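# Place the strawberry in the tray undamaged

## Task

Move the strawberry into the tray, handling it gently enough that it does not get bruised or squashed.

## Robot and tools

Robot: two arms, left_arm and right_arm, each with six revolute joints and a parallel two-finger gripper. left_arm is on the +y side. Calibrated base places in the scene frame: left_arm (+0.021, +0.290, +0.003) m, right_arm (+0.021, -0.371, +0.001) m, both turned only slightly about z. Scene frame: origin at table-top height, midway between the nominal bases; +x points out over the table, +z up. Arm names do not match image sides. Loose objects may occasionally be nudged by something external.

Rows. Every motion command is built from rows of 14 numbers, each in [-1, 1], and always covering both arms: left_arm's six joint numbers plus its opening, then right_arm's six plus its opening. Within each arm the joint order is waist, elbow, wrist yaw, shoulder, wrist pitch, wrist roll. This is not base-to-tip order, so follow it exactly. Joint numbers are offsets, not poses. They are scaled so that 1.0 equals 2.224 rad for waist, shoulder and elbow, and 8.485 rad for the three wrist joints. They count from the Joint targets reported when the action or call starts, not from the previous row, so repeating the same offset moves the arm further. Send 0 for a joint to hold its current target. The opening is absolute: +1 fully open, -1 closed. A 0 there is a real half-open command, so to leave a gripper unchanged, resend its present value (see Tool commands).

Signs and ranges, given with URDF signs, in rad: waist -2.618 to 3.054, shoulder 0 to 3.142, elbow 0 to 3.142, wrist pitch -1.571 to 1.571, wrist yaw -1.571 to 1.571, wrist roll -2.094 to 2.094. Wrist pitch, yaw and roll run opposite to the URDF in every number you send and read, so their ranges flip sign (URDF 1.2 shows as about -1.2). An action asking any joint more than 0.059 rad beyond its range is refused for both arms. If the first action of a call fails that check, or any action is malformed, the whole call is rejected. True limits can differ by 0.059 rad. "joint sent to its limit" means the joint was stopped at its real end.

Tools:
- execute_actions(actions, cameras): actions is a list of up to 15 actions. Each action is up to 15 rows, one row per 1/30 s control step. An action lasts 15 steps (0.5 s), and a short table repeats its last row. An empty list just reports state and images.
- move(target, speed, blend, opening_speed, blocking, cameras): target is one row, or up to 15 rows. Every row's offsets count from the same starting Joint targets, not from the row before, and all rows share a 10 s budget. All joints move together, so the gripper follows a curve, and nothing is avoided. speed is in rad/s for the joint that has farthest to travel: 0.01 to 12.57, default 0.5. Paths last at least 0.5 s. blend, in rad, rounds corners at intermediate rows. opening_speed, per second on the -1..+1 scale with a minimum of 0.2, ramps the gripper gradually. With blocking=false the call returns after about 0.5 s while motion goes on. The result adds a "move:" line: done, off_target (resting more than 0.035 rad from target), moving, held (a check withheld steps or the clearance check ended the path) or fault. Arms not named in that line are done. done does not prove there is no contact.
- wait(seconds 0 to 10): the robot holds its last command, and a running move keeps going.
- stop(): brakes a running move. Faster moves need more room to brake.
- zoom_image(camera, region=[x0,y0,x1,y1]): pixel box at most 504x504 taken from the latest image of cam_head_left, cam_head_right, cam_left_wrist or cam_right_wrist, all 672x504.
- read_manual(section="licences"): licence texts only.
- finished_scene(): ends the scene for good. The strawberry must stay in the tray without the robot.

Results: end_effector_position (m) and end_effector_quat_wxyz in the scene frame. The position is the point between the finger pads, about 1 cm behind the tips, and may be off by a few cm. Fingers point along gripper +z and close along y. Joint positions and velocities are listed per arm in the joint order above, followed by the pad gap (m, 0.094 fully open). Joint targets are the base for your next offsets. grip_measured is the opening on the command scale. grip_effort_nm is motor effort (negative means closing) and is not pad force. Joint torques wrap at ±28 N m on joints 1, 2 and 4. Action calls also list joint positions at some steps. "joint command not followed" means the clearance check altered targets.

Motion limits: each target can lead the measured angle by at most 0.339 rad (big joints) or 2.2 rad (wrist). Targets that would put the gripper more than 200 mm from where it is get scaled back, so big moves can take several actions. The simulation keeps running while you compose a reply.

Handling the strawberry: it is soft and round. Close slowly, with opening_speed near 0.2, and stop only slightly below the grip_measured reading at first touch. About 0.11 below that reading the pads reach full force (50 to 64 N) and will crush it, and grip_measured will not show the contact. Release by commanding an opening well above grip_measured. Approach slowly, because faster moves and targets past contact hit and press harder. To stop pressing on something, command targets back past the measured positions.

Avoid: dropping things, or letting go while they are moving; hard contact or pressing between the two arms, including one gripper closing on the other's fingers, which can fail the scene; anything leaving the table; holding loads or stretched poses for long. Motors warn at 75 °C (MOTOR HOT), fold the arm at 90 °C, and give way at 100 °C.

Each tool is called after "Call:" by a JSON object that holds its "fn" and its "kwargs".

## Session

Call:
{"fn": "execute_actions", "kwargs": {"actions": []}}

Scene clock: 0.00 s.
left_arm: end_effector_position=(+0.4522, +0.2960, +0.1194) grip_measured=+1.000 grip_effort_nm=n/a end_effector_quat_wxyz=(+0.632, -0.008, +0.774, +0.033) | right_arm: end_effector_position=(+0.4364, -0.3998, +0.0983) grip_measured=+1.000 grip_effort_nm=n/a end_effector_quat_wxyz=(+0.602, +0.063, +0.794, -0.058)
Joint names: [waist, elbow, wrist yaw, shoulder, wrist pitch, wrist roll]
Joint positions: left_arm=[-0.031 0.446 0.083 1.705 -1.058 -0.024 0.094] | right_arm=[0.032 0.408 -0.171 1.682 -0.997 -0.031 0.094]
Joint velocities: within noise
Joint torques (N m): no reading
Motor temperatures (°C): left_arm=[25 35 26 32 31 22 23] | right_arm=[23 30 23 26 31 23 23]
Heat: left arm: 35 °C; right arm: 31 °C.
Joint targets: left_arm=[-0.031 0.456 0.083 1.695 -1.070 -0.024] | right_arm=[0.032 0.409 -0.172 1.682 -0.983 -0.031]
Tool commands: left_gripper/opening=+1.0 right_gripper/opening=+1.0

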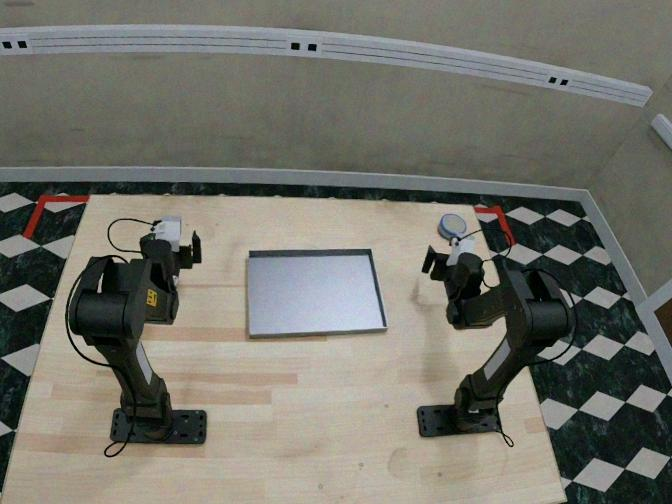

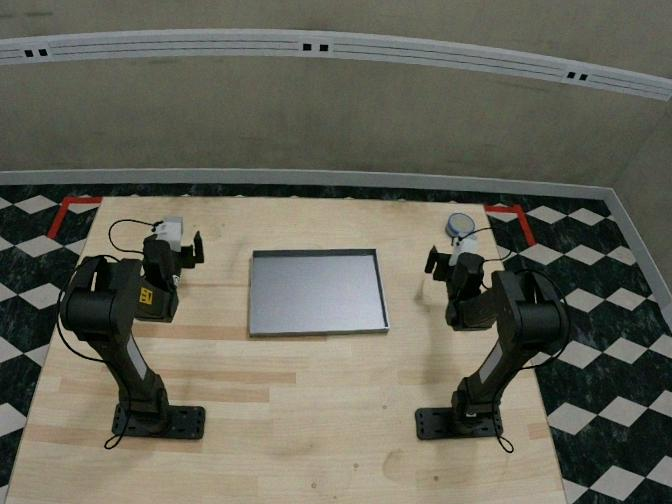

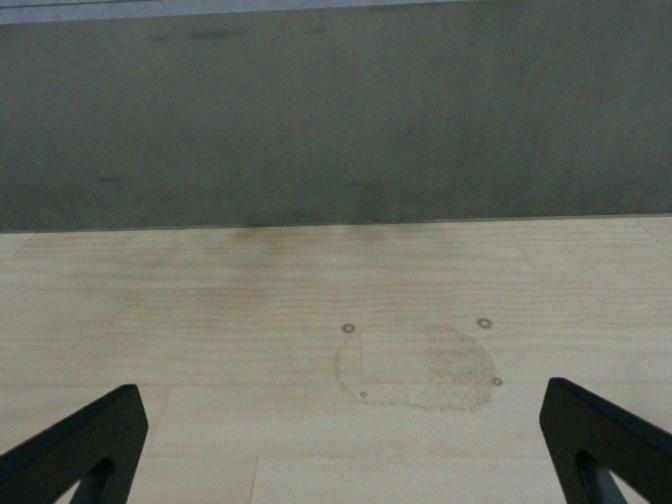

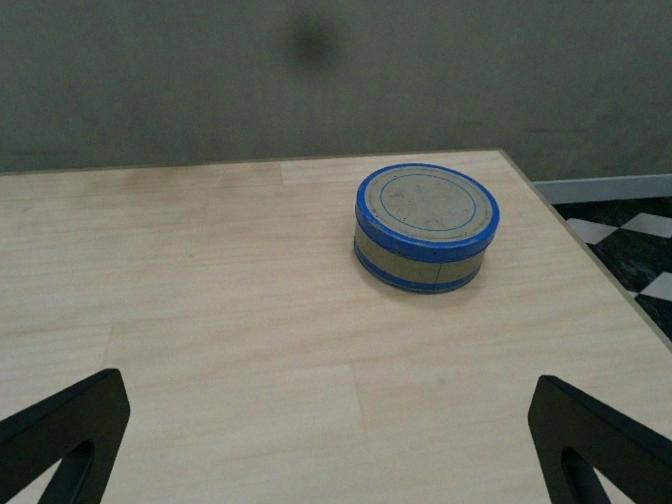

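Call:
{"fn": "zoom_image", "kwargs": {"camera": "cam_head_left", "region": [60, 190, 260, 340]}}

Call:
{"fn": "zoom_image", "kwargs": {"camera": "cam_head_right", "region": [400, 190, 600, 340]}}

Scaled by 2.520 from the camera's 672x504 image, which has a finer 960x720 frame.

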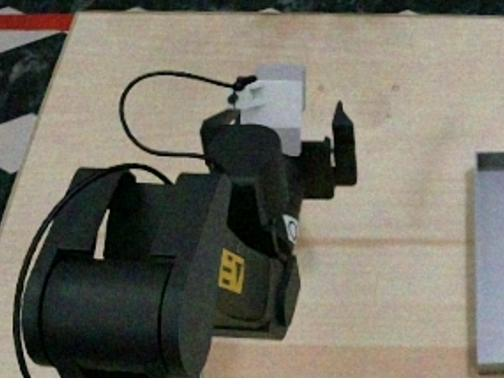

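Scaled by 2.520 from the camera's 672x504 image, which has a finer 960x720 frame.

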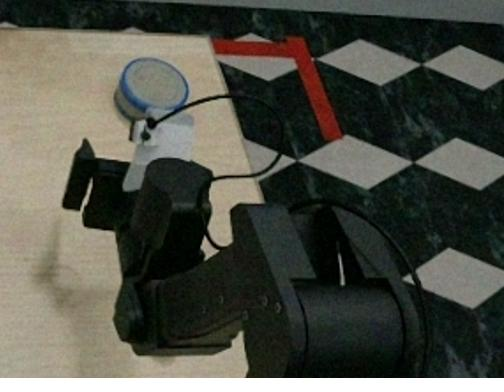

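Call:
{"fn": "move", "kwargs": {"target": [0.3287, 0.2221, -0.0098, -0.1776, 0.1674, 0.0028, 1.0, -0.3291, 0.2433, 0.0203, -0.1718, 0.1571, 0.0037, 1.0], "speed": 1.0}}

Scene clock: 28.67 s.
left_arm: end_effector_position=(+0.3119, +0.5420, +0.1647) grip_measured=+1.000 grip_effort_nm=0.032 end_effector_quat_wxyz=(+0.369, -0.317, +0.862, +0.142) | right_arm: end_effector_position=(+0.3136, -0.6317, +0.1782) grip_measured=+1.000 grip_effort_nm=0.002 end_effector_quat_wxyz=(+0.392, +0.328, +0.846, -0.151)
Joint names: [waist, elbow, wrist yaw, shoulder, wrist pitch, wrist roll]
Joint positions: left_arm=[0.699 0.915 0.01 1.324 0.348 -0.006 0.094] | right_arm=[-0.696 0.929 -0.008 1.312 0.322 -0.01 0.094]
Joint velocities: within noise
Joint torques (N m): left_arm=[-0.03 10.84 -0.11 -6.34 -1.86 0.1] | right_arm=[-0.34 7.95 0.08 -6.6 -1.32 0.08]
Motor temperatures (°C): left_arm=[25 37 26 34 37 22 23] | right_arm=[23 32 23 28 35 23 23]
Heat: left arm: 37 °C; right arm: 35 °C.
Joint targets: left_arm=[0.701 0.950 0.000 1.300 0.350 0.000] | right_arm=[-0.700 0.950 0.001 1.300 0.349 0.000]
move: done

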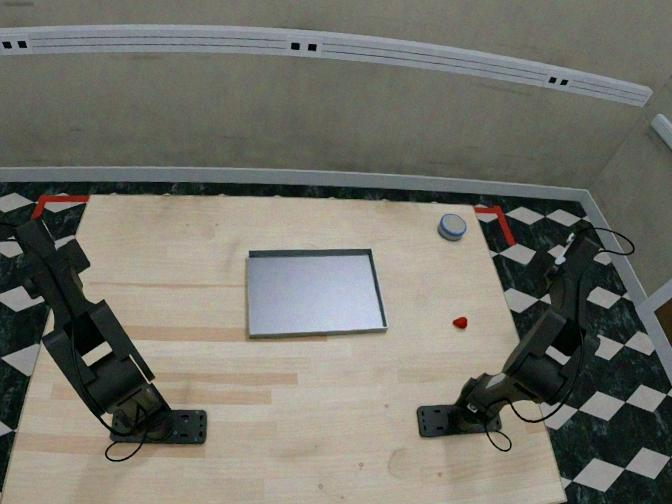

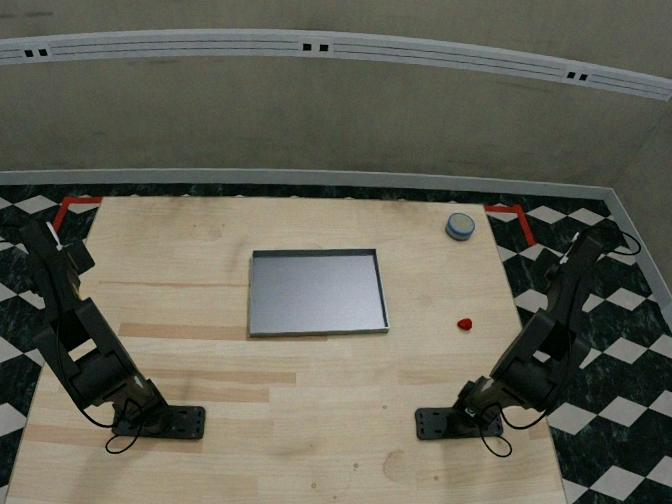

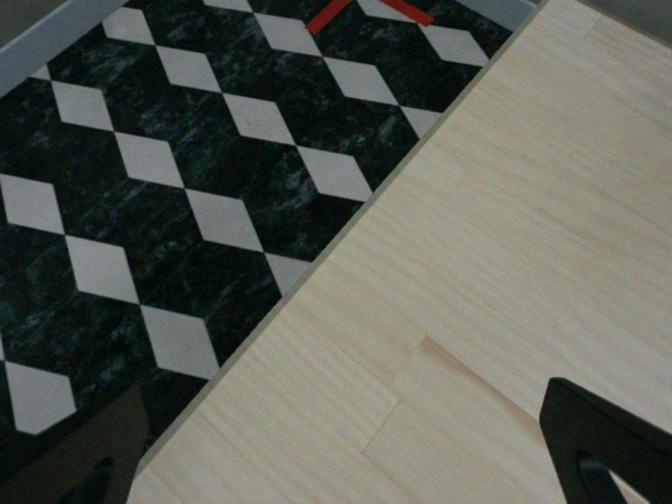

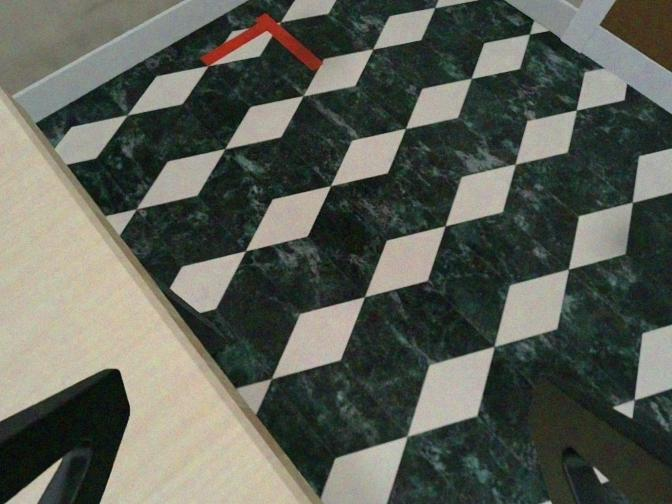

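Call:
{"fn": "zoom_image", "kwargs": {"camera": "cam_head_left", "region": [430, 300, 490, 345]}}

Call:
{"fn": "zoom_image", "kwargs": {"camera": "cam_head_right", "region": [430, 300, 490, 345]}}

Scaled by 8.400 from the camera's 672x504 image, which has a finer 960x720 frame.

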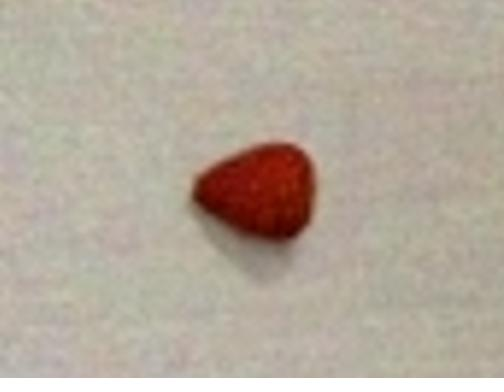

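Scaled by 8.400 from the camera's 672x504 image, which has a finer 960x720 frame.

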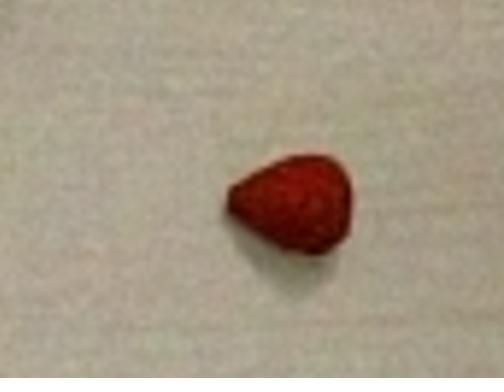

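Call:
{"fn": "move", "kwargs": {"target": [0, 0, 0, 0, 0, 0, 1.0, 0.2293, 0.1025, -0.0001, 0.0778, 0.10925, -0.1591, 0.2], "speed": 1.0}}

Scene clock: 64.10 s.
left_arm: end_effector_position=(+0.3119, +0.5418, +0.1645) grip_measured=+1.000 grip_effort_nm=0.042 end_effector_quat_wxyz=(+0.369, -0.317, +0.862, +0.142) | right_arm: end_effector_position=(+0.2602, -0.4251, +0.1181) grip_measured=+0.202 grip_effort_nm=-0.090 end_effector_quat_wxyz=(+0.006, +0.705, +0.709, +0.003)
Joint names: [waist, elbow, wrist yaw, shoulder, wrist pitch, wrist roll]
Joint positions: left_arm=[0.699 0.915 0.009 1.324 0.349 -0.006 0.094] | right_arm=[-0.195 1.155 -0.001 1.457 1.255 -1.339 0.056]
Joint velocities: within noise
Joint torques (N m): left_arm=[0.13 10.92 -0.11 -6.39 -1.86 0.07] | right_arm=[0.31 7.17 0.02 -4.25 -0.04 -0.13]
Motor temperatures (°C): left_arm=[25 43 25 35 38 22 23] | right_arm=[23 35 23 28 34 22 22]
Heat: left arm: 43 °C; right arm: 35 °C.
Joint targets: left_arm=[0.701 0.950 0.000 1.300 0.351 0.000] | right_arm=[-0.190 1.178 -0.001 1.473 1.276 -1.350]
move: done

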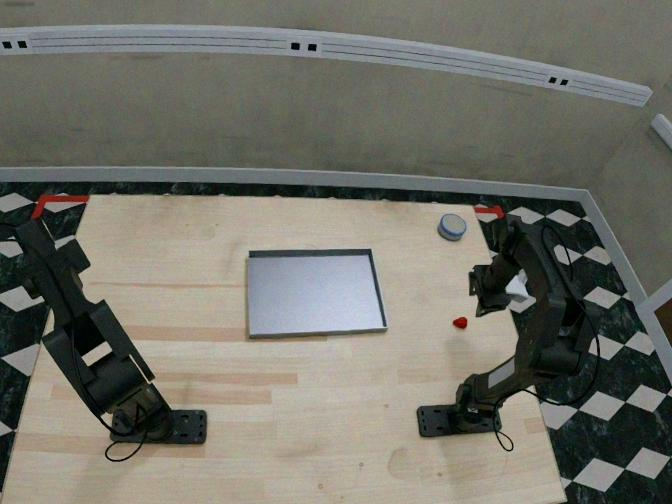

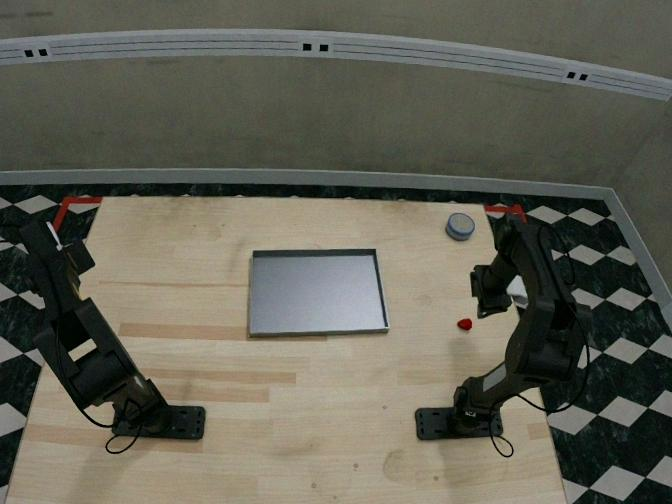

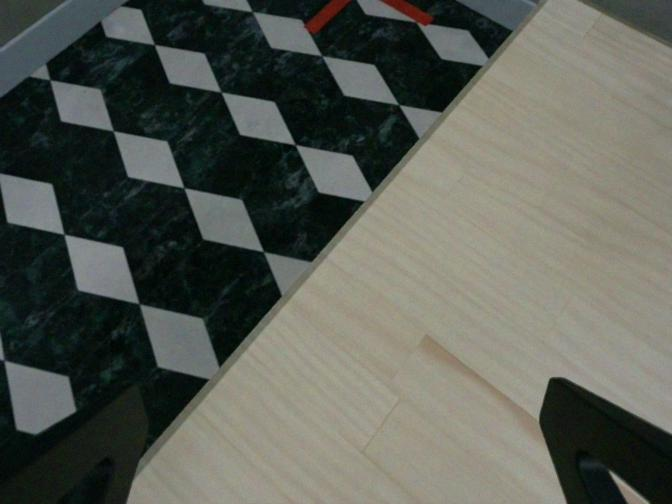

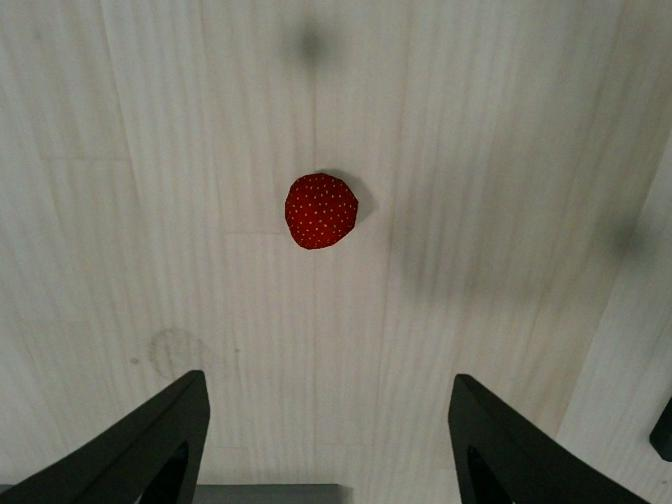

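Call:
{"fn": "zoom_image", "kwargs": {"camera": "cam_right_wrist", "region": [252, 152, 392, 272]}}

Scaled by 3.600 from the camera's 672x504 image, which has a finer 960x720 frame.

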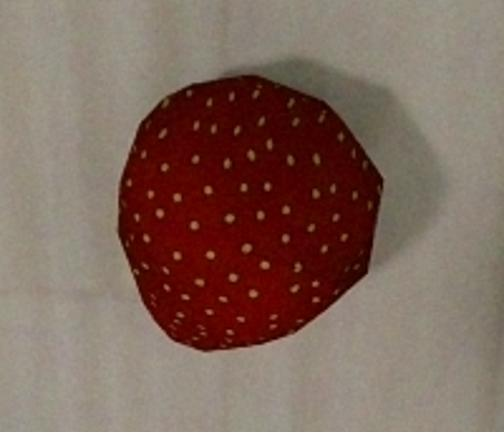

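Call:
{"fn": "move", "kwargs": {"target": [0, 0, 0, 0, 0, 0, 1.0, -0.0245, -0.0715, 0.0001, 0.0378, -0.02958, 0.00636, 0.2], "speed": 0.4}}

Scene clock: 104.03 s.
left_arm: end_effector_position=(+0.3119, +0.5418, +0.1645) grip_measured=+1.000 grip_effort_nm=0.037 end_effector_quat_wxyz=(+0.369, -0.317, +0.862, +0.142) | right_arm: end_effector_position=(+0.2751, -0.4405, +0.0692) grip_measured=+0.202 grip_effort_nm=-0.090 end_effector_quat_wxyz=(+0.013, +0.708, +0.706, +0.007)
Joint names: [waist, elbow, wrist yaw, shoulder, wrist pitch, wrist roll]
Joint positions: left_arm=[0.699 0.915 0.009 1.324 0.349 -0.006 0.094] | right_arm=[-0.239 1.037 -0.001 1.542 1.036 -1.306 0.056]
Joint velocities: within noise
Joint torques (N m): left_arm=[0.21 10.97 -0.12 -6.31 -1.86 0.11] | right_arm=[-0.44 3.96 0.05 -5.16 -0.38 0.07]
Motor temperatures (°C): left_arm=[25 44 25 35 39 22 23] | right_arm=[23 35 23 27 31 22 22]
Heat: left arm: 44 °C; right arm: 35 °C.
Joint targets: left_arm=[0.701 0.950 0.000 1.300 0.351 0.000] | right_arm=[-0.244 1.019 0.000 1.557 1.026 -1.296]
move: done

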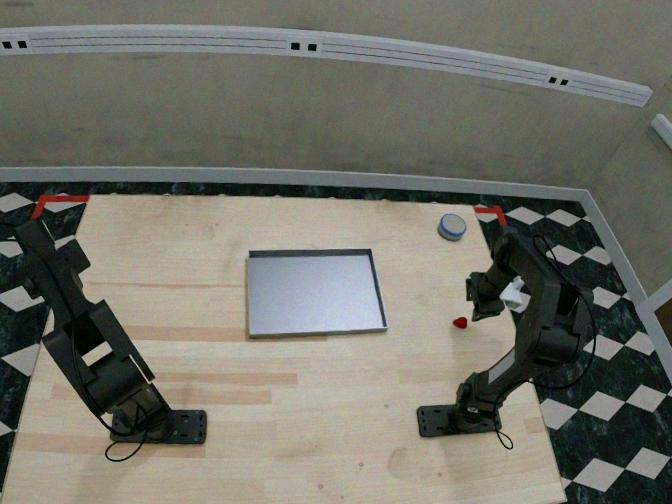

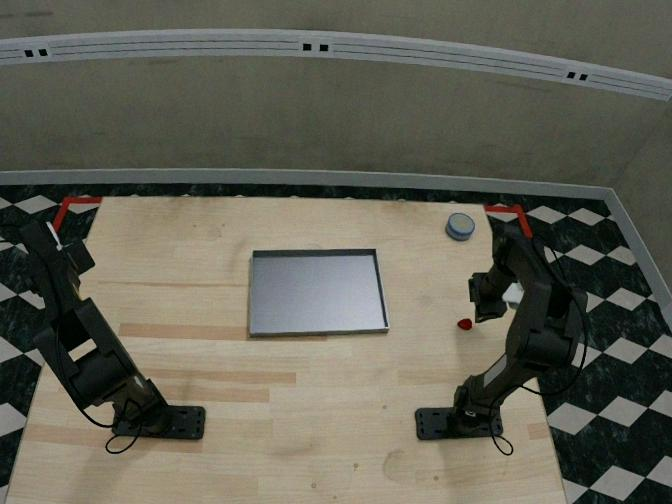

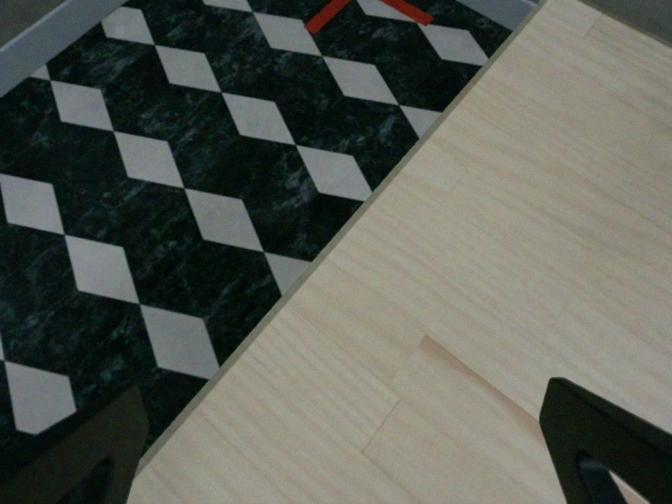

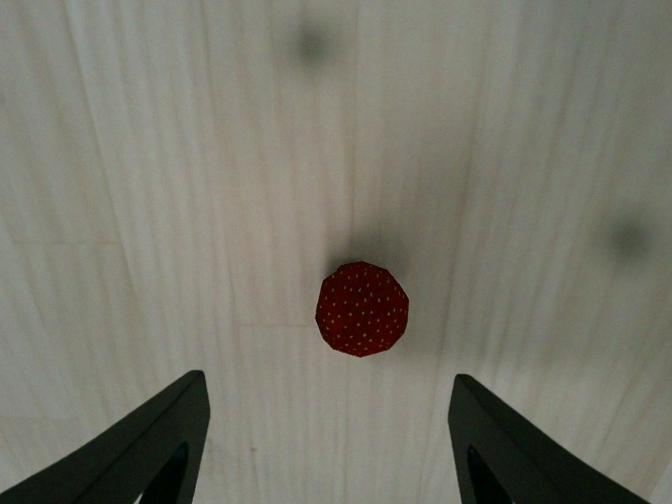

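Call:
{"fn": "move", "kwargs": {"target": [0, 0, 0, 0, 0, 0, 1.0, 0.0063, -0.0478, 0, 0.0166, -0.01344, 0, 0.2], "speed": 0.3, "cameras": ["cam_right_wrist", "cam_head_left"]}}

Scene clock: 121.13 s.
left_arm: end_effector_position=(+0.3119, +0.5418, +0.1645) grip_measured=+1.000 grip_effort_nm=0.027 end_effector_quat_wxyz=(+0.369, -0.317, +0.862, +0.142) | right_arm: end_effector_position=(+0.2659, -0.4372, +0.0352) grip_measured=+0.202 grip_effort_nm=-0.090 end_effector_quat_wxyz=(+0.000, +0.707, +0.707, +0.000)
Joint names: [waist, elbow, wrist yaw, shoulder, wrist pitch, wrist roll]
Joint positions: left_arm=[0.699 0.915 0.009 1.324 0.349 -0.006 0.094] | right_arm=[-0.236 0.93 -0.001 1.578 0.922 -1.305 0.056]
Joint velocities: within noise
Joint torques (N m): left_arm=[0.18 10.74 -0.06 -6.2 -1.94 0.06] | right_arm=[0.42 3.81 0.02 -5.15 -0.33 0.08]
Motor temperatures (°C): left_arm=[25 44 25 35 39 22 23] | right_arm=[23 33 23 26 30 22 22]
Heat: left arm: 44 °C; right arm: 33 °C.
Joint targets: left_arm=[0.701 0.950 0.000 1.300 0.351 0.000] | right_arm=[-0.230 0.913 0.000 1.594 0.912 -1.296]
move: done
Images, in order (width x height): cam_head_left 672x504, cam_right_wrist 672x504.

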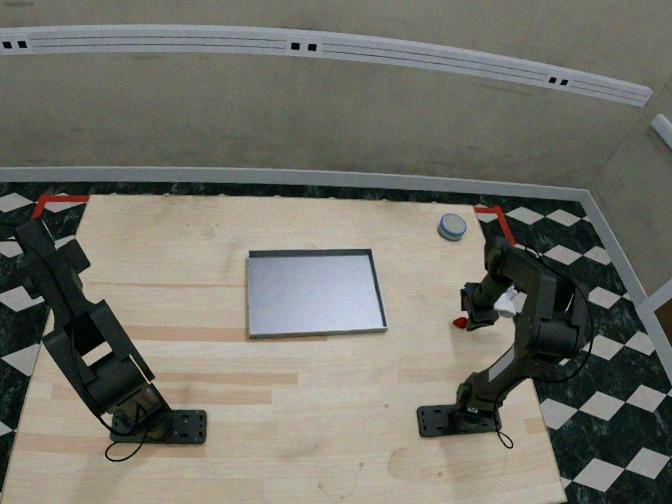

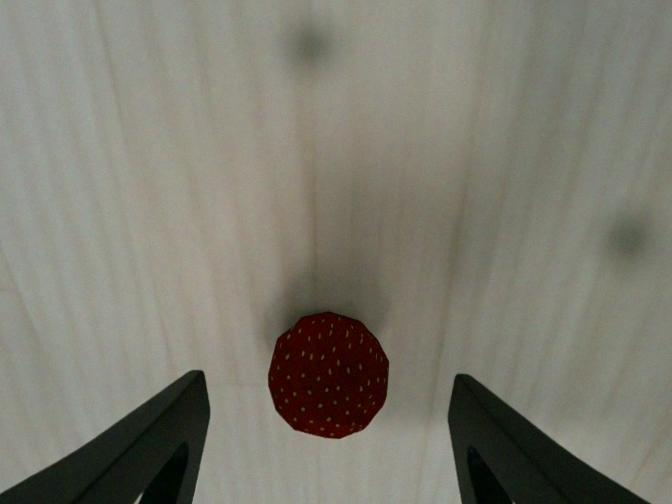

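Call:
{"fn": "move", "kwargs": {"target": [0, 0, 0, 0, 0, 0, 1.0, 0.00225, -0.02185, 0, 0.01565, -0.00973, 0, 0.2], "speed": 0.1, "cameras": ["cam_right_wrist", "cam_head_left"]}}

Scene clock: 134.70 s.
left_arm: end_effector_position=(+0.3119, +0.5418, +0.1645) grip_measured=+1.000 grip_effort_nm=0.037 end_effector_quat_wxyz=(+0.369, -0.317, +0.862, +0.142) | right_arm: end_effector_position=(+0.2669, -0.4363, +0.0169) grip_measured=+0.202 grip_effort_nm=-0.090 end_effector_quat_wxyz=(+0.002, +0.706, +0.708, +0.001)
Joint names: [waist, elbow, wrist yaw, shoulder, wrist pitch, wrist roll]
Joint positions: left_arm=[0.699 0.915 0.009 1.324 0.349 -0.006 0.094] | right_arm=[-0.232 0.883 -0.001 1.611 0.839 -1.305 0.056]
Joint velocities: within noise
Joint torques (N m): left_arm=[0.1 10.8 -0.08 -6.3 -1.9 0.06] | right_arm=[0.46 3.51 0.04 -5.07 -0.34 0.08]
Motor temperatures (°C): left_arm=[25 45 25 35 40 22 23] | right_arm=[23 32 23 26 30 22 22]
Heat: left arm: 45 °C; right arm: 32 °C.
Joint targets: left_arm=[0.701 0.950 0.000 1.300 0.351 0.000] | right_arm=[-0.225 0.865 0.000 1.629 0.829 -1.296]
move: done
Images, in order (width x height): cam_head_left 672x504, cam_right_wrist 672x504.

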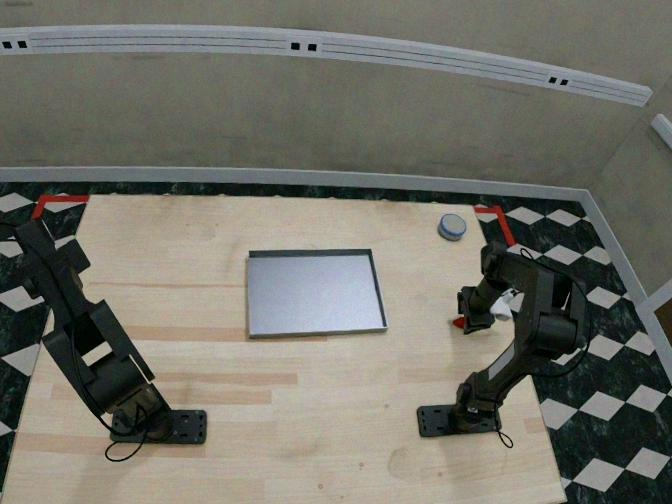

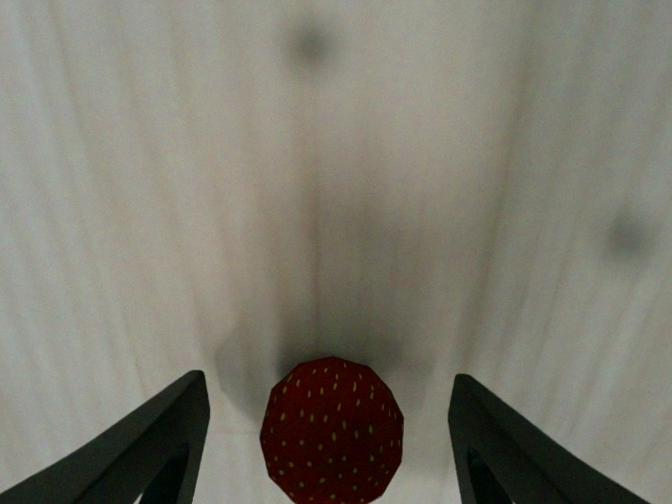

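Call:
{"fn": "move", "kwargs": {"target": [0, 0, 0, 0, 0, 0, 1.0, 0, 0, 0, 0, 0, 0, -0.2], "speed": 0.1, "opening_speed": 0.3, "cameras": ["cam_right_wrist"]}}

Scene clock: 139.70 s.
left_arm: end_effector_position=(+0.3119, +0.5418, +0.1645) grip_measured=+1.000 grip_effort_nm=0.032 end_effector_quat_wxyz=(+0.369, -0.317, +0.862, +0.142) | right_arm: end_effector_position=(+0.2674, -0.4364, +0.0169) grip_measured=-0.198 grip_effort_nm=-0.095 end_effector_quat_wxyz=(+0.003, +0.706, +0.708, +0.001)
Joint names: [waist, elbow, wrist yaw, shoulder, wrist pitch, wrist roll]
Joint positions: left_arm=[0.699 0.915 0.009 1.324 0.349 -0.006 0.094] | right_arm=[-0.232 0.883 -0.001 1.611 0.838 -1.305 0.038]
Joint velocities: within noise
Joint torques (N m): left_arm=[0.14 10.82 -0.08 -6.3 -1.87 0.05] | right_arm=[0.44 3.52 0.04 -5.04 -0.33 0.08]
Motor temperatures (°C): left_arm=[25 45 25 35 40 22 23] | right_arm=[23 31 23 26 30 22 22]
Heat: left arm: 45 °C; right arm: 31 °C.
Joint targets: left_arm=[0.701 0.950 0.000 1.300 0.351 0.000] | right_arm=[-0.225 0.865 0.000 1.629 0.829 -1.296]
move: done
Images, in order (width x height): cam_right_wrist 672x504.

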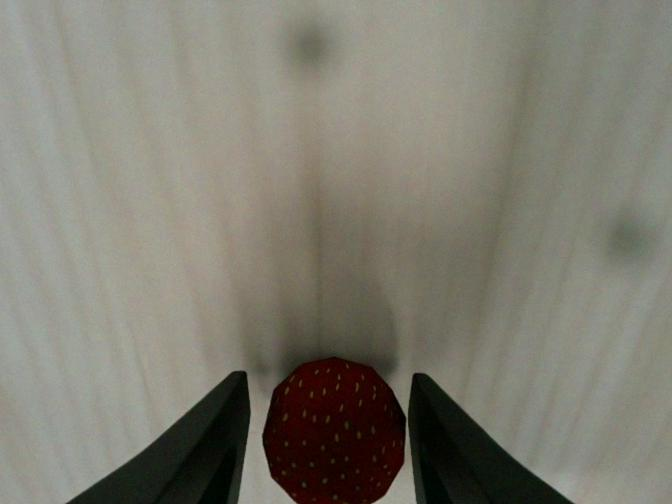

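Call:
{"fn": "move", "kwargs": {"target": [0, 0, 0, 0, 0, 0, 1.0, 0, 0, 0, 0, 0, 0, -0.29], "speed": 0.1, "opening_speed": 0.2, "cameras": ["cam_right_wrist"]}}

Call:
{"fn": "zoom_image", "kwargs": {"camera": "cam_right_wrist", "region": [220, 340, 440, 504]}}

Scene clock: 144.00 s.
left_arm: end_effector_position=(+0.3119, +0.5418, +0.1645) grip_measured=+1.000 grip_effort_nm=0.037 end_effector_quat_wxyz=(+0.369, -0.317, +0.862, +0.142) | right_arm: end_effector_position=(+0.2675, -0.4364, +0.0169) grip_measured=-0.288 grip_effort_nm=-0.095 end_effector_quat_wxyz=(+0.003, +0.706, +0.708, +0.001)
Joint names: [waist, elbow, wrist yaw, shoulder, wrist pitch, wrist roll]
Joint positions: left_arm=[0.699 0.915 0.009 1.324 0.349 -0.006 0.094] | right_arm=[-0.232 0.883 -0.001 1.611 0.837 -1.305 0.033]
Joint velocities: within noise
Joint torques (N m): left_arm=[0.08 10.77 -0.14 -6.16 -1.87 0.05] | right_arm=[0.47 3.51 0.03 -5.07 -0.34 0.07]
Motor temperatures (°C): left_arm=[25 45 25 35 40 22 23] | right_arm=[23 31 23 26 30 22 22]
Heat: left arm: 45 °C; right arm: 31 °C.
Joint targets: left_arm=[0.701 0.950 0.000 1.300 0.351 0.000] | right_arm=[-0.225 0.865 0.000 1.629 0.829 -1.296]
move: done
Images, in order (width x height): cam_right_wrist 672x504.

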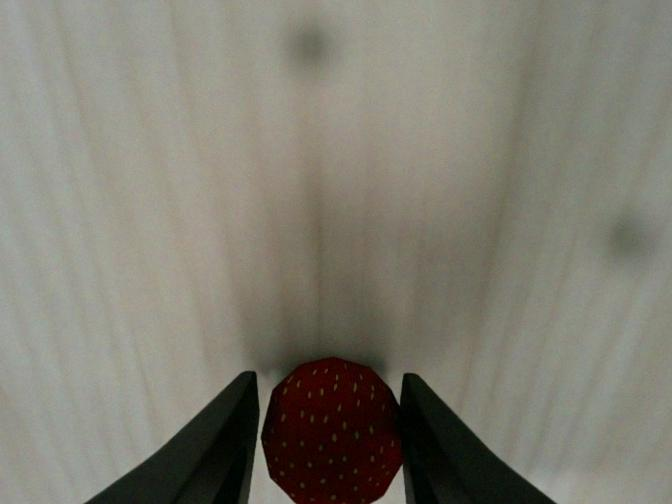

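Scaled by 2.291 from the camera's 672x504 image, which has a finer 960x720 frame.

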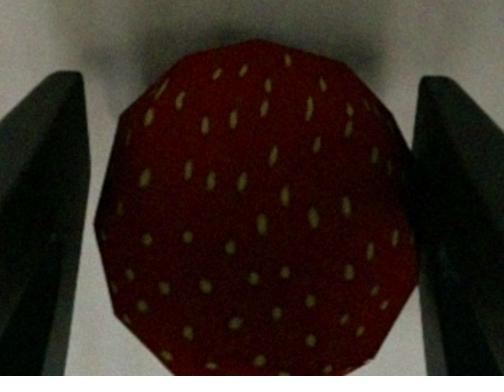

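Call:
{"fn": "execute_actions", "kwargs": {"actions": [[[0,0,0,0,0,0,1.0,0,0,0,0,0,0,-0.292],[0,0,0,0,0,0,1.0,0,0,0,0,0,0,-0.294],[0,0,0,0,0,0,1.0,0,0,0,0,0,0,-0.296],[0,0,0,0,0,0,1.0,0,0,0,0,0,0,-0.298],[0,0,0,0,0,0,1.0,0,0,0,0,0,0,-0.300],[0,0,0,0,0,0,1.0,0,0,0,0,0,0,-0.302],[0,0,0,0,0,0,1.0,0,0,0,0,0,0,-0.304],[0,0,0,0,0,0,1.0,0,0,0,0,0,0,-0.306],[0,0,0,0,0,0,1.0,0,0,0,0,0,0,-0.308],[0,0,0,0,0,0,1.0,0,0,0,0,0,0,-0.310],[0,0,0,0,0,0,1.0,0,0,0,0,0,0,-0.312],[0,0,0,0,0,0,1.0,0,0,0,0,0,0,-0.314],[0,0,0,0,0,0,1.0,0,0,0,0,0,0,-0.316],[0,0,0,0,0,0,1.0,0,0,0,0,0,0,-0.318],[0,0,0,0,0,0,1.0,0,0,0,0,0,0,-0.320]]], "cameras": ["cam_right_wrist"]}}

Call:
{"fn": "zoom_image", "kwargs": {"camera": "cam_right_wrist", "region": [220, 340, 440, 504]}}

Scene clock: 150.00 s.
left_arm: end_effector_position=(+0.3119, +0.5418, +0.1645) grip_measured=+1.000 grip_effort_nm=0.037 end_effector_quat_wxyz=(+0.369, -0.317, +0.862, +0.142) | right_arm: end_effector_position=(+0.2675, -0.4364, +0.0169) grip_measured=-0.318 grip_effort_nm=-0.085 end_effector_quat_wxyz=(+0.003, +0.706, +0.708, +0.001)
Joint names: [waist, elbow, wrist yaw, shoulder, wrist pitch, wrist roll]
Joint positions: left_arm=[0.699 0.915 0.009 1.324 0.349 -0.006 0.094] | right_arm=[-0.232 0.883 -0.001 1.611 0.837 -1.305 0.032]
Joint velocities: within noise
Joint torques (N m): left_arm=[0.09 10.86 -0.07 -6.15 -1.84 0.07] | right_arm=[0.42 3.52 0.04 -5.08 -0.34 0.1]
Motor temperatures (°C): left_arm=[25 45 25 35 40 22 23] | right_arm=[23 31 23 26 29 22 22]
Heat: left arm: 45 °C; right arm: 31 °C.
Joint targets: left_arm=[0.701 0.950 0.000 1.300 0.351 0.000] | right_arm=[-0.225 0.865 0.000 1.629 0.829 -1.296]
Step readings (joint positions of left_arm | right_arm):
0: [0.699 0.915 0.009 1.324 0.349 -0.006] | [-0.232 0.883 -0.001 1.611 0.837 -1.305]
1: [0.699 0.915 0.009 1.324 0.349 -0.006] | [-0.232 0.883 -0.001 1.611 0.837 -1.305]
2: [0.699 0.915 0.009 1.324 0.349 -0.006] | [-0.232 0.883 -0.001 1.611 0.837 -1.305]
4: [0.699 0.915 0.009 1.324 0.349 -0.006] | [-0.232 0.883 -0.001 1.611 0.837 -1.305]
8: [0.699 0.915 0.009 1.324 0.349 -0.006] | [-0.232 0.883 -0.001 1.611 0.837 -1.305]
15: [0.699 0.915 0.009 1.324 0.349 -0.006] | [-0.232 0.883 -0.001 1.611 0.837 -1.305]
Images, in order (width x height): cam_right_wrist 672x504.

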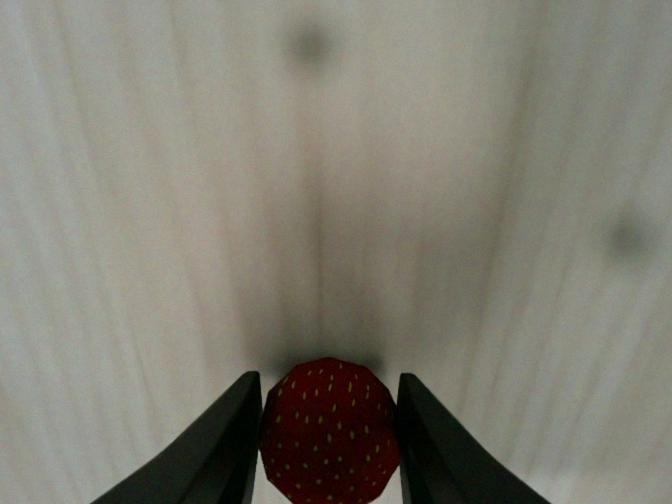

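Scaled by 2.291 from the camera's 672x504 image, which has a finer 960x720 frame.

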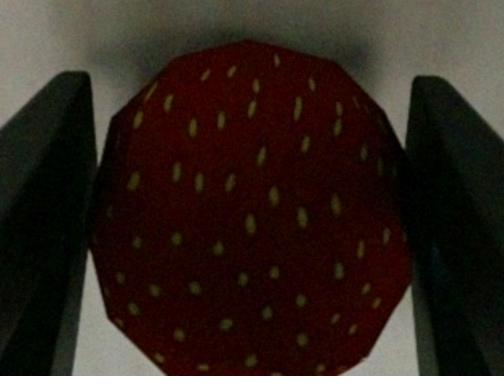

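Call:
{"fn": "execute_actions", "kwargs": {"actions": [[[0,0,0,0,0,0,1.0,0,0,0,0,0,0,-0.321],[0,0,0,0,0,0,1.0,0,0,0,0,0,0,-0.322],[0,0,0,0,0,0,1.0,0,0,0,0,0,0,-0.323],[0,0,0,0,0,0,1.0,0,0,0,0,0,0,-0.324],[0,0,0,0,0,0,1.0,0,0,0,0,0,0,-0.325],[0,0,0,0,0,0,1.0,0,0,0,0,0,0,-0.326],[0,0,0,0,0,0,1.0,0,0,0,0,0,0,-0.327],[0,0,0,0,0,0,1.0,0,0,0,0,0,0,-0.328],[0,0,0,0,0,0,1.0,0,0,0,0,0,0,-0.329],[0,0,0,0,0,0,1.0,0,0,0,0,0,0,-0.330],[0,0,0,0,0,0,1.0,0,0,0,0,0,0,-0.331],[0,0,0,0,0,0,1.0,0,0,0,0,0,0,-0.332]]], "cameras": ["cam_right_wrist"]}}

Call:
{"fn": "zoom_image", "kwargs": {"camera": "cam_right_wrist", "region": [220, 340, 440, 504]}}

Scene clock: 162.60 s.
left_arm: end_effector_position=(+0.3119, +0.5418, +0.1645) grip_measured=+1.000 grip_effort_nm=0.037 end_effector_quat_wxyz=(+0.369, -0.317, +0.862, +0.142) | right_arm: end_effector_position=(+0.2676, -0.4365, +0.0169) grip_measured=-0.330 grip_effort_nm=-0.090 end_effector_quat_wxyz=(+0.003, +0.706, +0.708, +0.001)
Joint names: [waist, elbow, wrist yaw, shoulder, wrist pitch, wrist roll]
Joint positions: left_arm=[0.699 0.915 0.009 1.324 0.349 -0.006 0.094] | right_arm=[-0.232 0.883 -0.001 1.611 0.837 -1.305 0.031]
Joint velocities: within noise
Joint torques (N m): left_arm=[0.08 10.84 -0.1 -6.24 -1.88 0.06] | right_arm=[0.4 3.58 0.03 -5.04 -0.32 0.08]
Motor temperatures (°C): left_arm=[25 45 25 35 40 22 23] | right_arm=[23 31 23 26 29 22 22]
Heat: left arm: 45 °C; right arm: 31 °C.
Joint targets: left_arm=[0.701 0.950 0.000 1.300 0.351 0.000] | right_arm=[-0.225 0.865 0.000 1.629 0.829 -1.296]
Step readings (joint positions of left_arm | right_arm):
0: [0.699 0.915 0.009 1.324 0.349 -0.006] | [-0.232 0.883 -0.001 1.611 0.837 -1.305]
1: [0.699 0.915 0.009 1.324 0.349 -0.006] | [-0.232 0.883 -0.001 1.611 0.837 -1.305]
2: [0.699 0.915 0.009 1.324 0.349 -0.006] | [-0.232 0.883 -0.001 1.611 0.837 -1.305]
4: [0.699 0.915 0.009 1.324 0.349 -0.006] | [-0.232 0.883 -0.001 1.611 0.837 -1.305]
8: [0.699 0.915 0.009 1.324 0.349 -0.006] | [-0.232 0.883 -0.001 1.611 0.837 -1.305]
15: [0.699 0.915 0.009 1.324 0.349 -0.006] | [-0.232 0.883 -0.001 1.611 0.837 -1.305]
Images, in order (width x height): cam_right_wrist 672x504.

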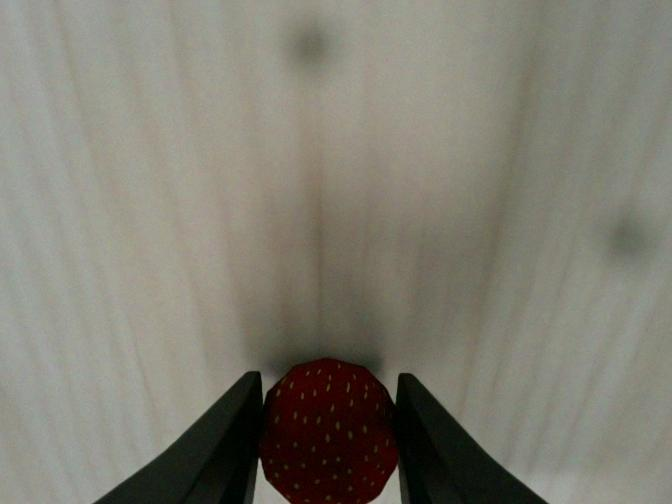

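Scaled by 2.291 from the camera's 672x504 image, which has a finer 960x720 frame.

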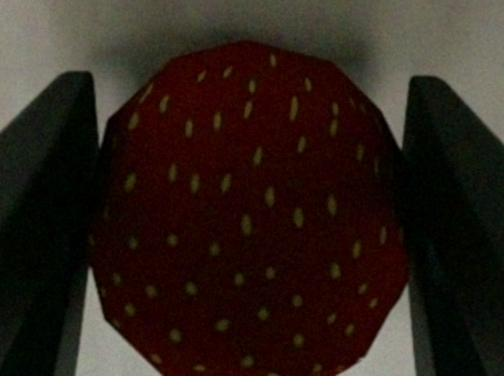

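Call:
{"fn": "execute_actions", "kwargs": {"actions": [[[0,0,0,0,0,0,1.0,0,0,0,0,0,0,-0.333],[0,0,0,0,0,0,1.0,0,0,0,0,0,0,-0.334],[0,0,0,0,0,0,1.0,0,0,0,0,0,0,-0.335],[0,0,0,0,0,0,1.0,0,0,0,0,0,0,-0.336],[0,0,0,0,0,0,1.0,0,0,0,0,0,0,-0.337],[0,0,0,0,0,0,1.0,0,0,0,0,0,0,-0.338],[0,0,0,0,0,0,1.0,0,0,0,0,0,0,-0.339],[0,0,0,0,0,0,1.0,0,0,0,0,0,0,-0.340],[0,0,0,0,0,0,1.0,0,0,0,0,0,0,-0.341],[0,0,0,0,0,0,1.0,0,0,0,0,0,0,-0.342],[0,0,0,0,0,0,1.0,0,0,0,0,0,0,-0.343],[0,0,0,0,0,0,1.0,0,0,0,0,0,0,-0.344]]], "cameras": ["cam_right_wrist"]}}

Call:
{"fn": "zoom_image", "kwargs": {"camera": "cam_right_wrist", "region": [220, 340, 440, 504]}}

Scene clock: 168.23 s.
left_arm: end_effector_position=(+0.3119, +0.5418, +0.1645) grip_measured=+1.000 grip_effort_nm=0.032 end_effector_quat_wxyz=(+0.369, -0.317, +0.862, +0.142) | right_arm: end_effector_position=(+0.2676, -0.4365, +0.0169) grip_measured=-0.342 grip_effort_nm=-0.090 end_effector_quat_wxyz=(+0.003, +0.706, +0.708, +0.001)
Joint names: [waist, elbow, wrist yaw, shoulder, wrist pitch, wrist roll]
Joint positions: left_arm=[0.699 0.915 0.009 1.324 0.349 -0.006 0.094] | right_arm=[-0.232 0.883 -0.001 1.611 0.837 -1.305 0.031]
Joint velocities: within noise
Joint torques (N m): left_arm=[0.2 10.89 -0.1 -6.39 -1.94 0.07] | right_arm=[0.42 3.56 0.04 -5.03 -0.34 0.08]
Motor temperatures (°C): left_arm=[25 45 25 35 40 22 23] | right_arm=[23 30 23 26 29 22 22]
Heat: left arm: 45 °C; right arm: 30 °C.
Joint targets: left_arm=[0.701 0.950 0.000 1.300 0.351 0.000] | right_arm=[-0.225 0.865 0.000 1.629 0.829 -1.296]
Step readings (joint positions of left_arm | right_arm):
0: [0.699 0.915 0.009 1.324 0.349 -0.006] | [-0.232 0.883 -0.001 1.611 0.837 -1.305]
1: [0.699 0.915 0.009 1.324 0.349 -0.006] | [-0.232 0.883 -0.001 1.611 0.837 -1.305]
2: [0.699 0.915 0.009 1.324 0.349 -0.006] | [-0.232 0.883 -0.001 1.611 0.837 -1.305]
4: [0.699 0.915 0.009 1.324 0.349 -0.006] | [-0.232 0.883 -0.001 1.611 0.837 -1.305]
8: [0.699 0.915 0.009 1.324 0.349 -0.006] | [-0.232 0.883 -0.001 1.611 0.837 -1.305]
15: [0.699 0.915 0.009 1.324 0.349 -0.006] | [-0.232 0.883 -0.001 1.611 0.837 -1.305]
Images, in order (width x height): cam_right_wrist 672x504.

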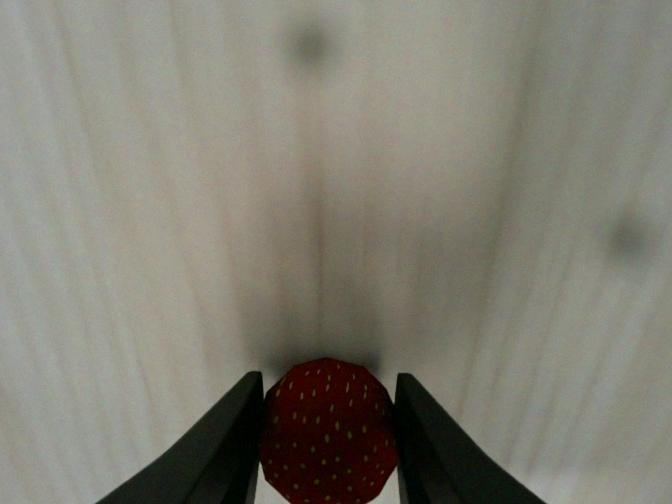

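Scaled by 2.291 from the camera's 672x504 image, which has a finer 960x720 frame.

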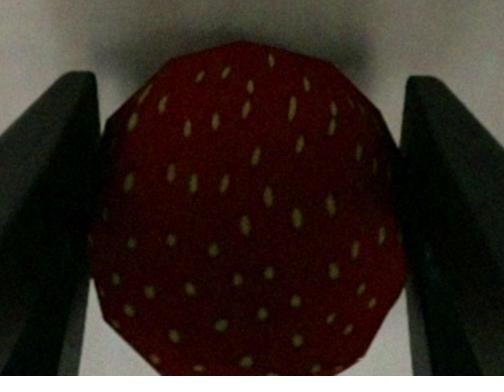

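Call:
{"fn": "move", "kwargs": {"target": [0, 0, 0, 0, 0, 0, 1.0, 0, 0.02158, 0, -0.018, 0.00495, 0, -0.35], "speed": 0.05, "opening_speed": 0.2, "cameras": ["cam_right_wrist"]}}

Scene clock: 175.07 s.
left_arm: end_effector_position=(+0.3119, +0.5418, +0.1645) grip_measured=+1.000 grip_effort_nm=0.037 end_effector_quat_wxyz=(+0.369, -0.317, +0.862, +0.142) | right_arm: end_effector_position=(+0.2675, -0.4365, +0.0188) grip_measured=-0.348 grip_effort_nm=-0.095 end_effector_quat_wxyz=(+0.001, +0.706, +0.708, +0.000)
Joint names: [waist, elbow, wrist yaw, shoulder, wrist pitch, wrist roll]
Joint positions: left_arm=[0.699 0.915 0.009 1.324 0.349 -0.006 0.094] | right_arm=[-0.232 0.891 -0.001 1.611 0.849 -1.305 0.031]
Joint velocities: within noise
Joint torques (N m): left_arm=[0.12 11.03 -0.08 -6.39 -1.88 0.04] | right_arm=[0.46 6.45 0.03 -8.69 -0.03 0.07]
Motor temperatures (°C): left_arm=[25 45 25 35 40 22 23] | right_arm=[23 30 23 26 29 22 22]
Heat: left arm: 45 °C; right arm: 30 °C.
Joint targets: left_arm=[0.701 0.950 0.000 1.300 0.351 0.000] | right_arm=[-0.225 0.912 0.000 1.589 0.871 -1.296]
move: done
Images, in order (width x height): cam_right_wrist 672x504.

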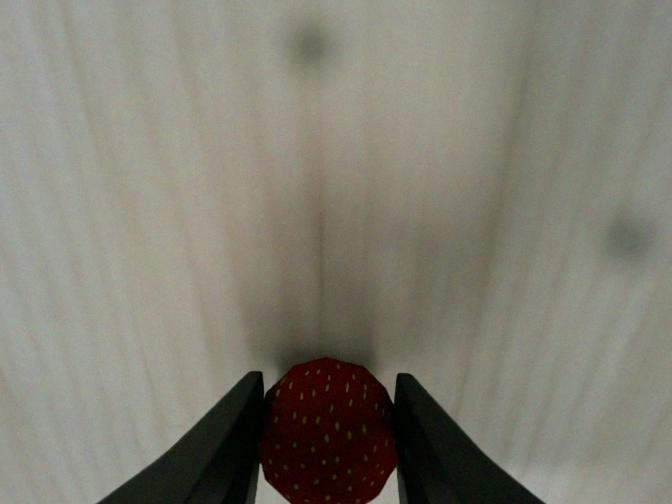

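Call:
{"fn": "move", "kwargs": {"target": [0, 0, 0, 0, 0, 0, 1.0, 0, 0.05126, 0, -0.02698, 0.02086, 0, -0.353], "speed": 0.12, "opening_speed": 0.2, "cameras": ["cam_right_wrist", "cam_head_left"]}}

Scene clock: 184.43 s.
left_arm: end_effector_position=(+0.3119, +0.5418, +0.1645) grip_measured=+1.000 grip_effort_nm=0.032 end_effector_quat_wxyz=(+0.369, -0.317, +0.862, +0.142) | right_arm: end_effector_position=(+0.2675, -0.4365, +0.0599) grip_measured=-0.351 grip_effort_nm=-0.110 end_effector_quat_wxyz=(+0.000, +0.706, +0.708, +0.000)
Joint names: [waist, elbow, wrist yaw, shoulder, wrist pitch, wrist roll]
Joint positions: left_arm=[0.699 0.915 0.009 1.324 0.349 -0.006 0.094] | right_arm=[-0.232 1.005 -0.001 1.548 1.027 -1.305 0.03]
Joint velocities: within noise
Joint torques (N m): left_arm=[0.05 10.66 -0.11 -6.46 -1.85 0.04] | right_arm=[0.44 6.83 0.02 -8.24 -0.01 0.08]
Motor temperatures (°C): left_arm=[25 45 25 35 40 22 23] | right_arm=[23 32 23 27 29 22 22]
Heat: left arm: 45 °C; right arm: 32 °C.
Joint targets: left_arm=[0.701 0.950 0.000 1.300 0.351 0.000] | right_arm=[-0.225 1.026 0.000 1.528 1.048 -1.296]
move: done
Images, in order (width x height): cam_head_left 672x504, cam_right_wrist 672x504.

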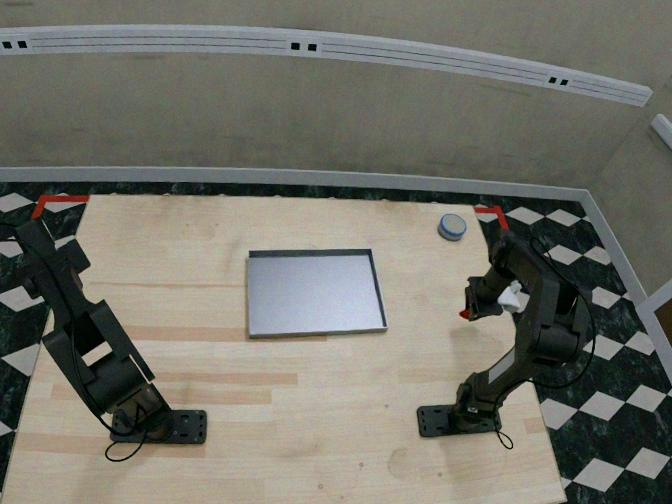

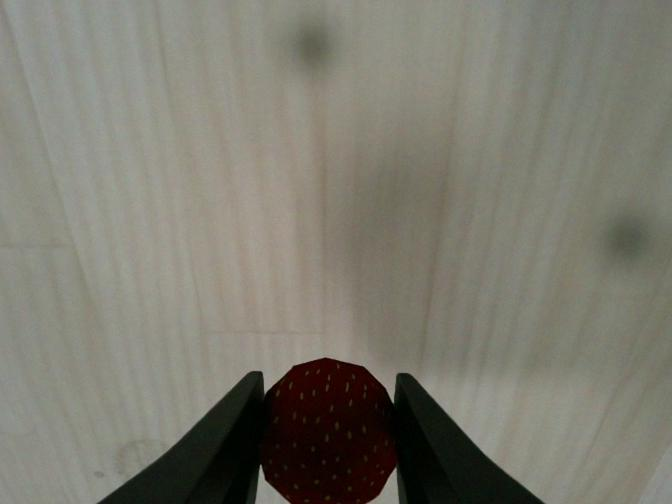

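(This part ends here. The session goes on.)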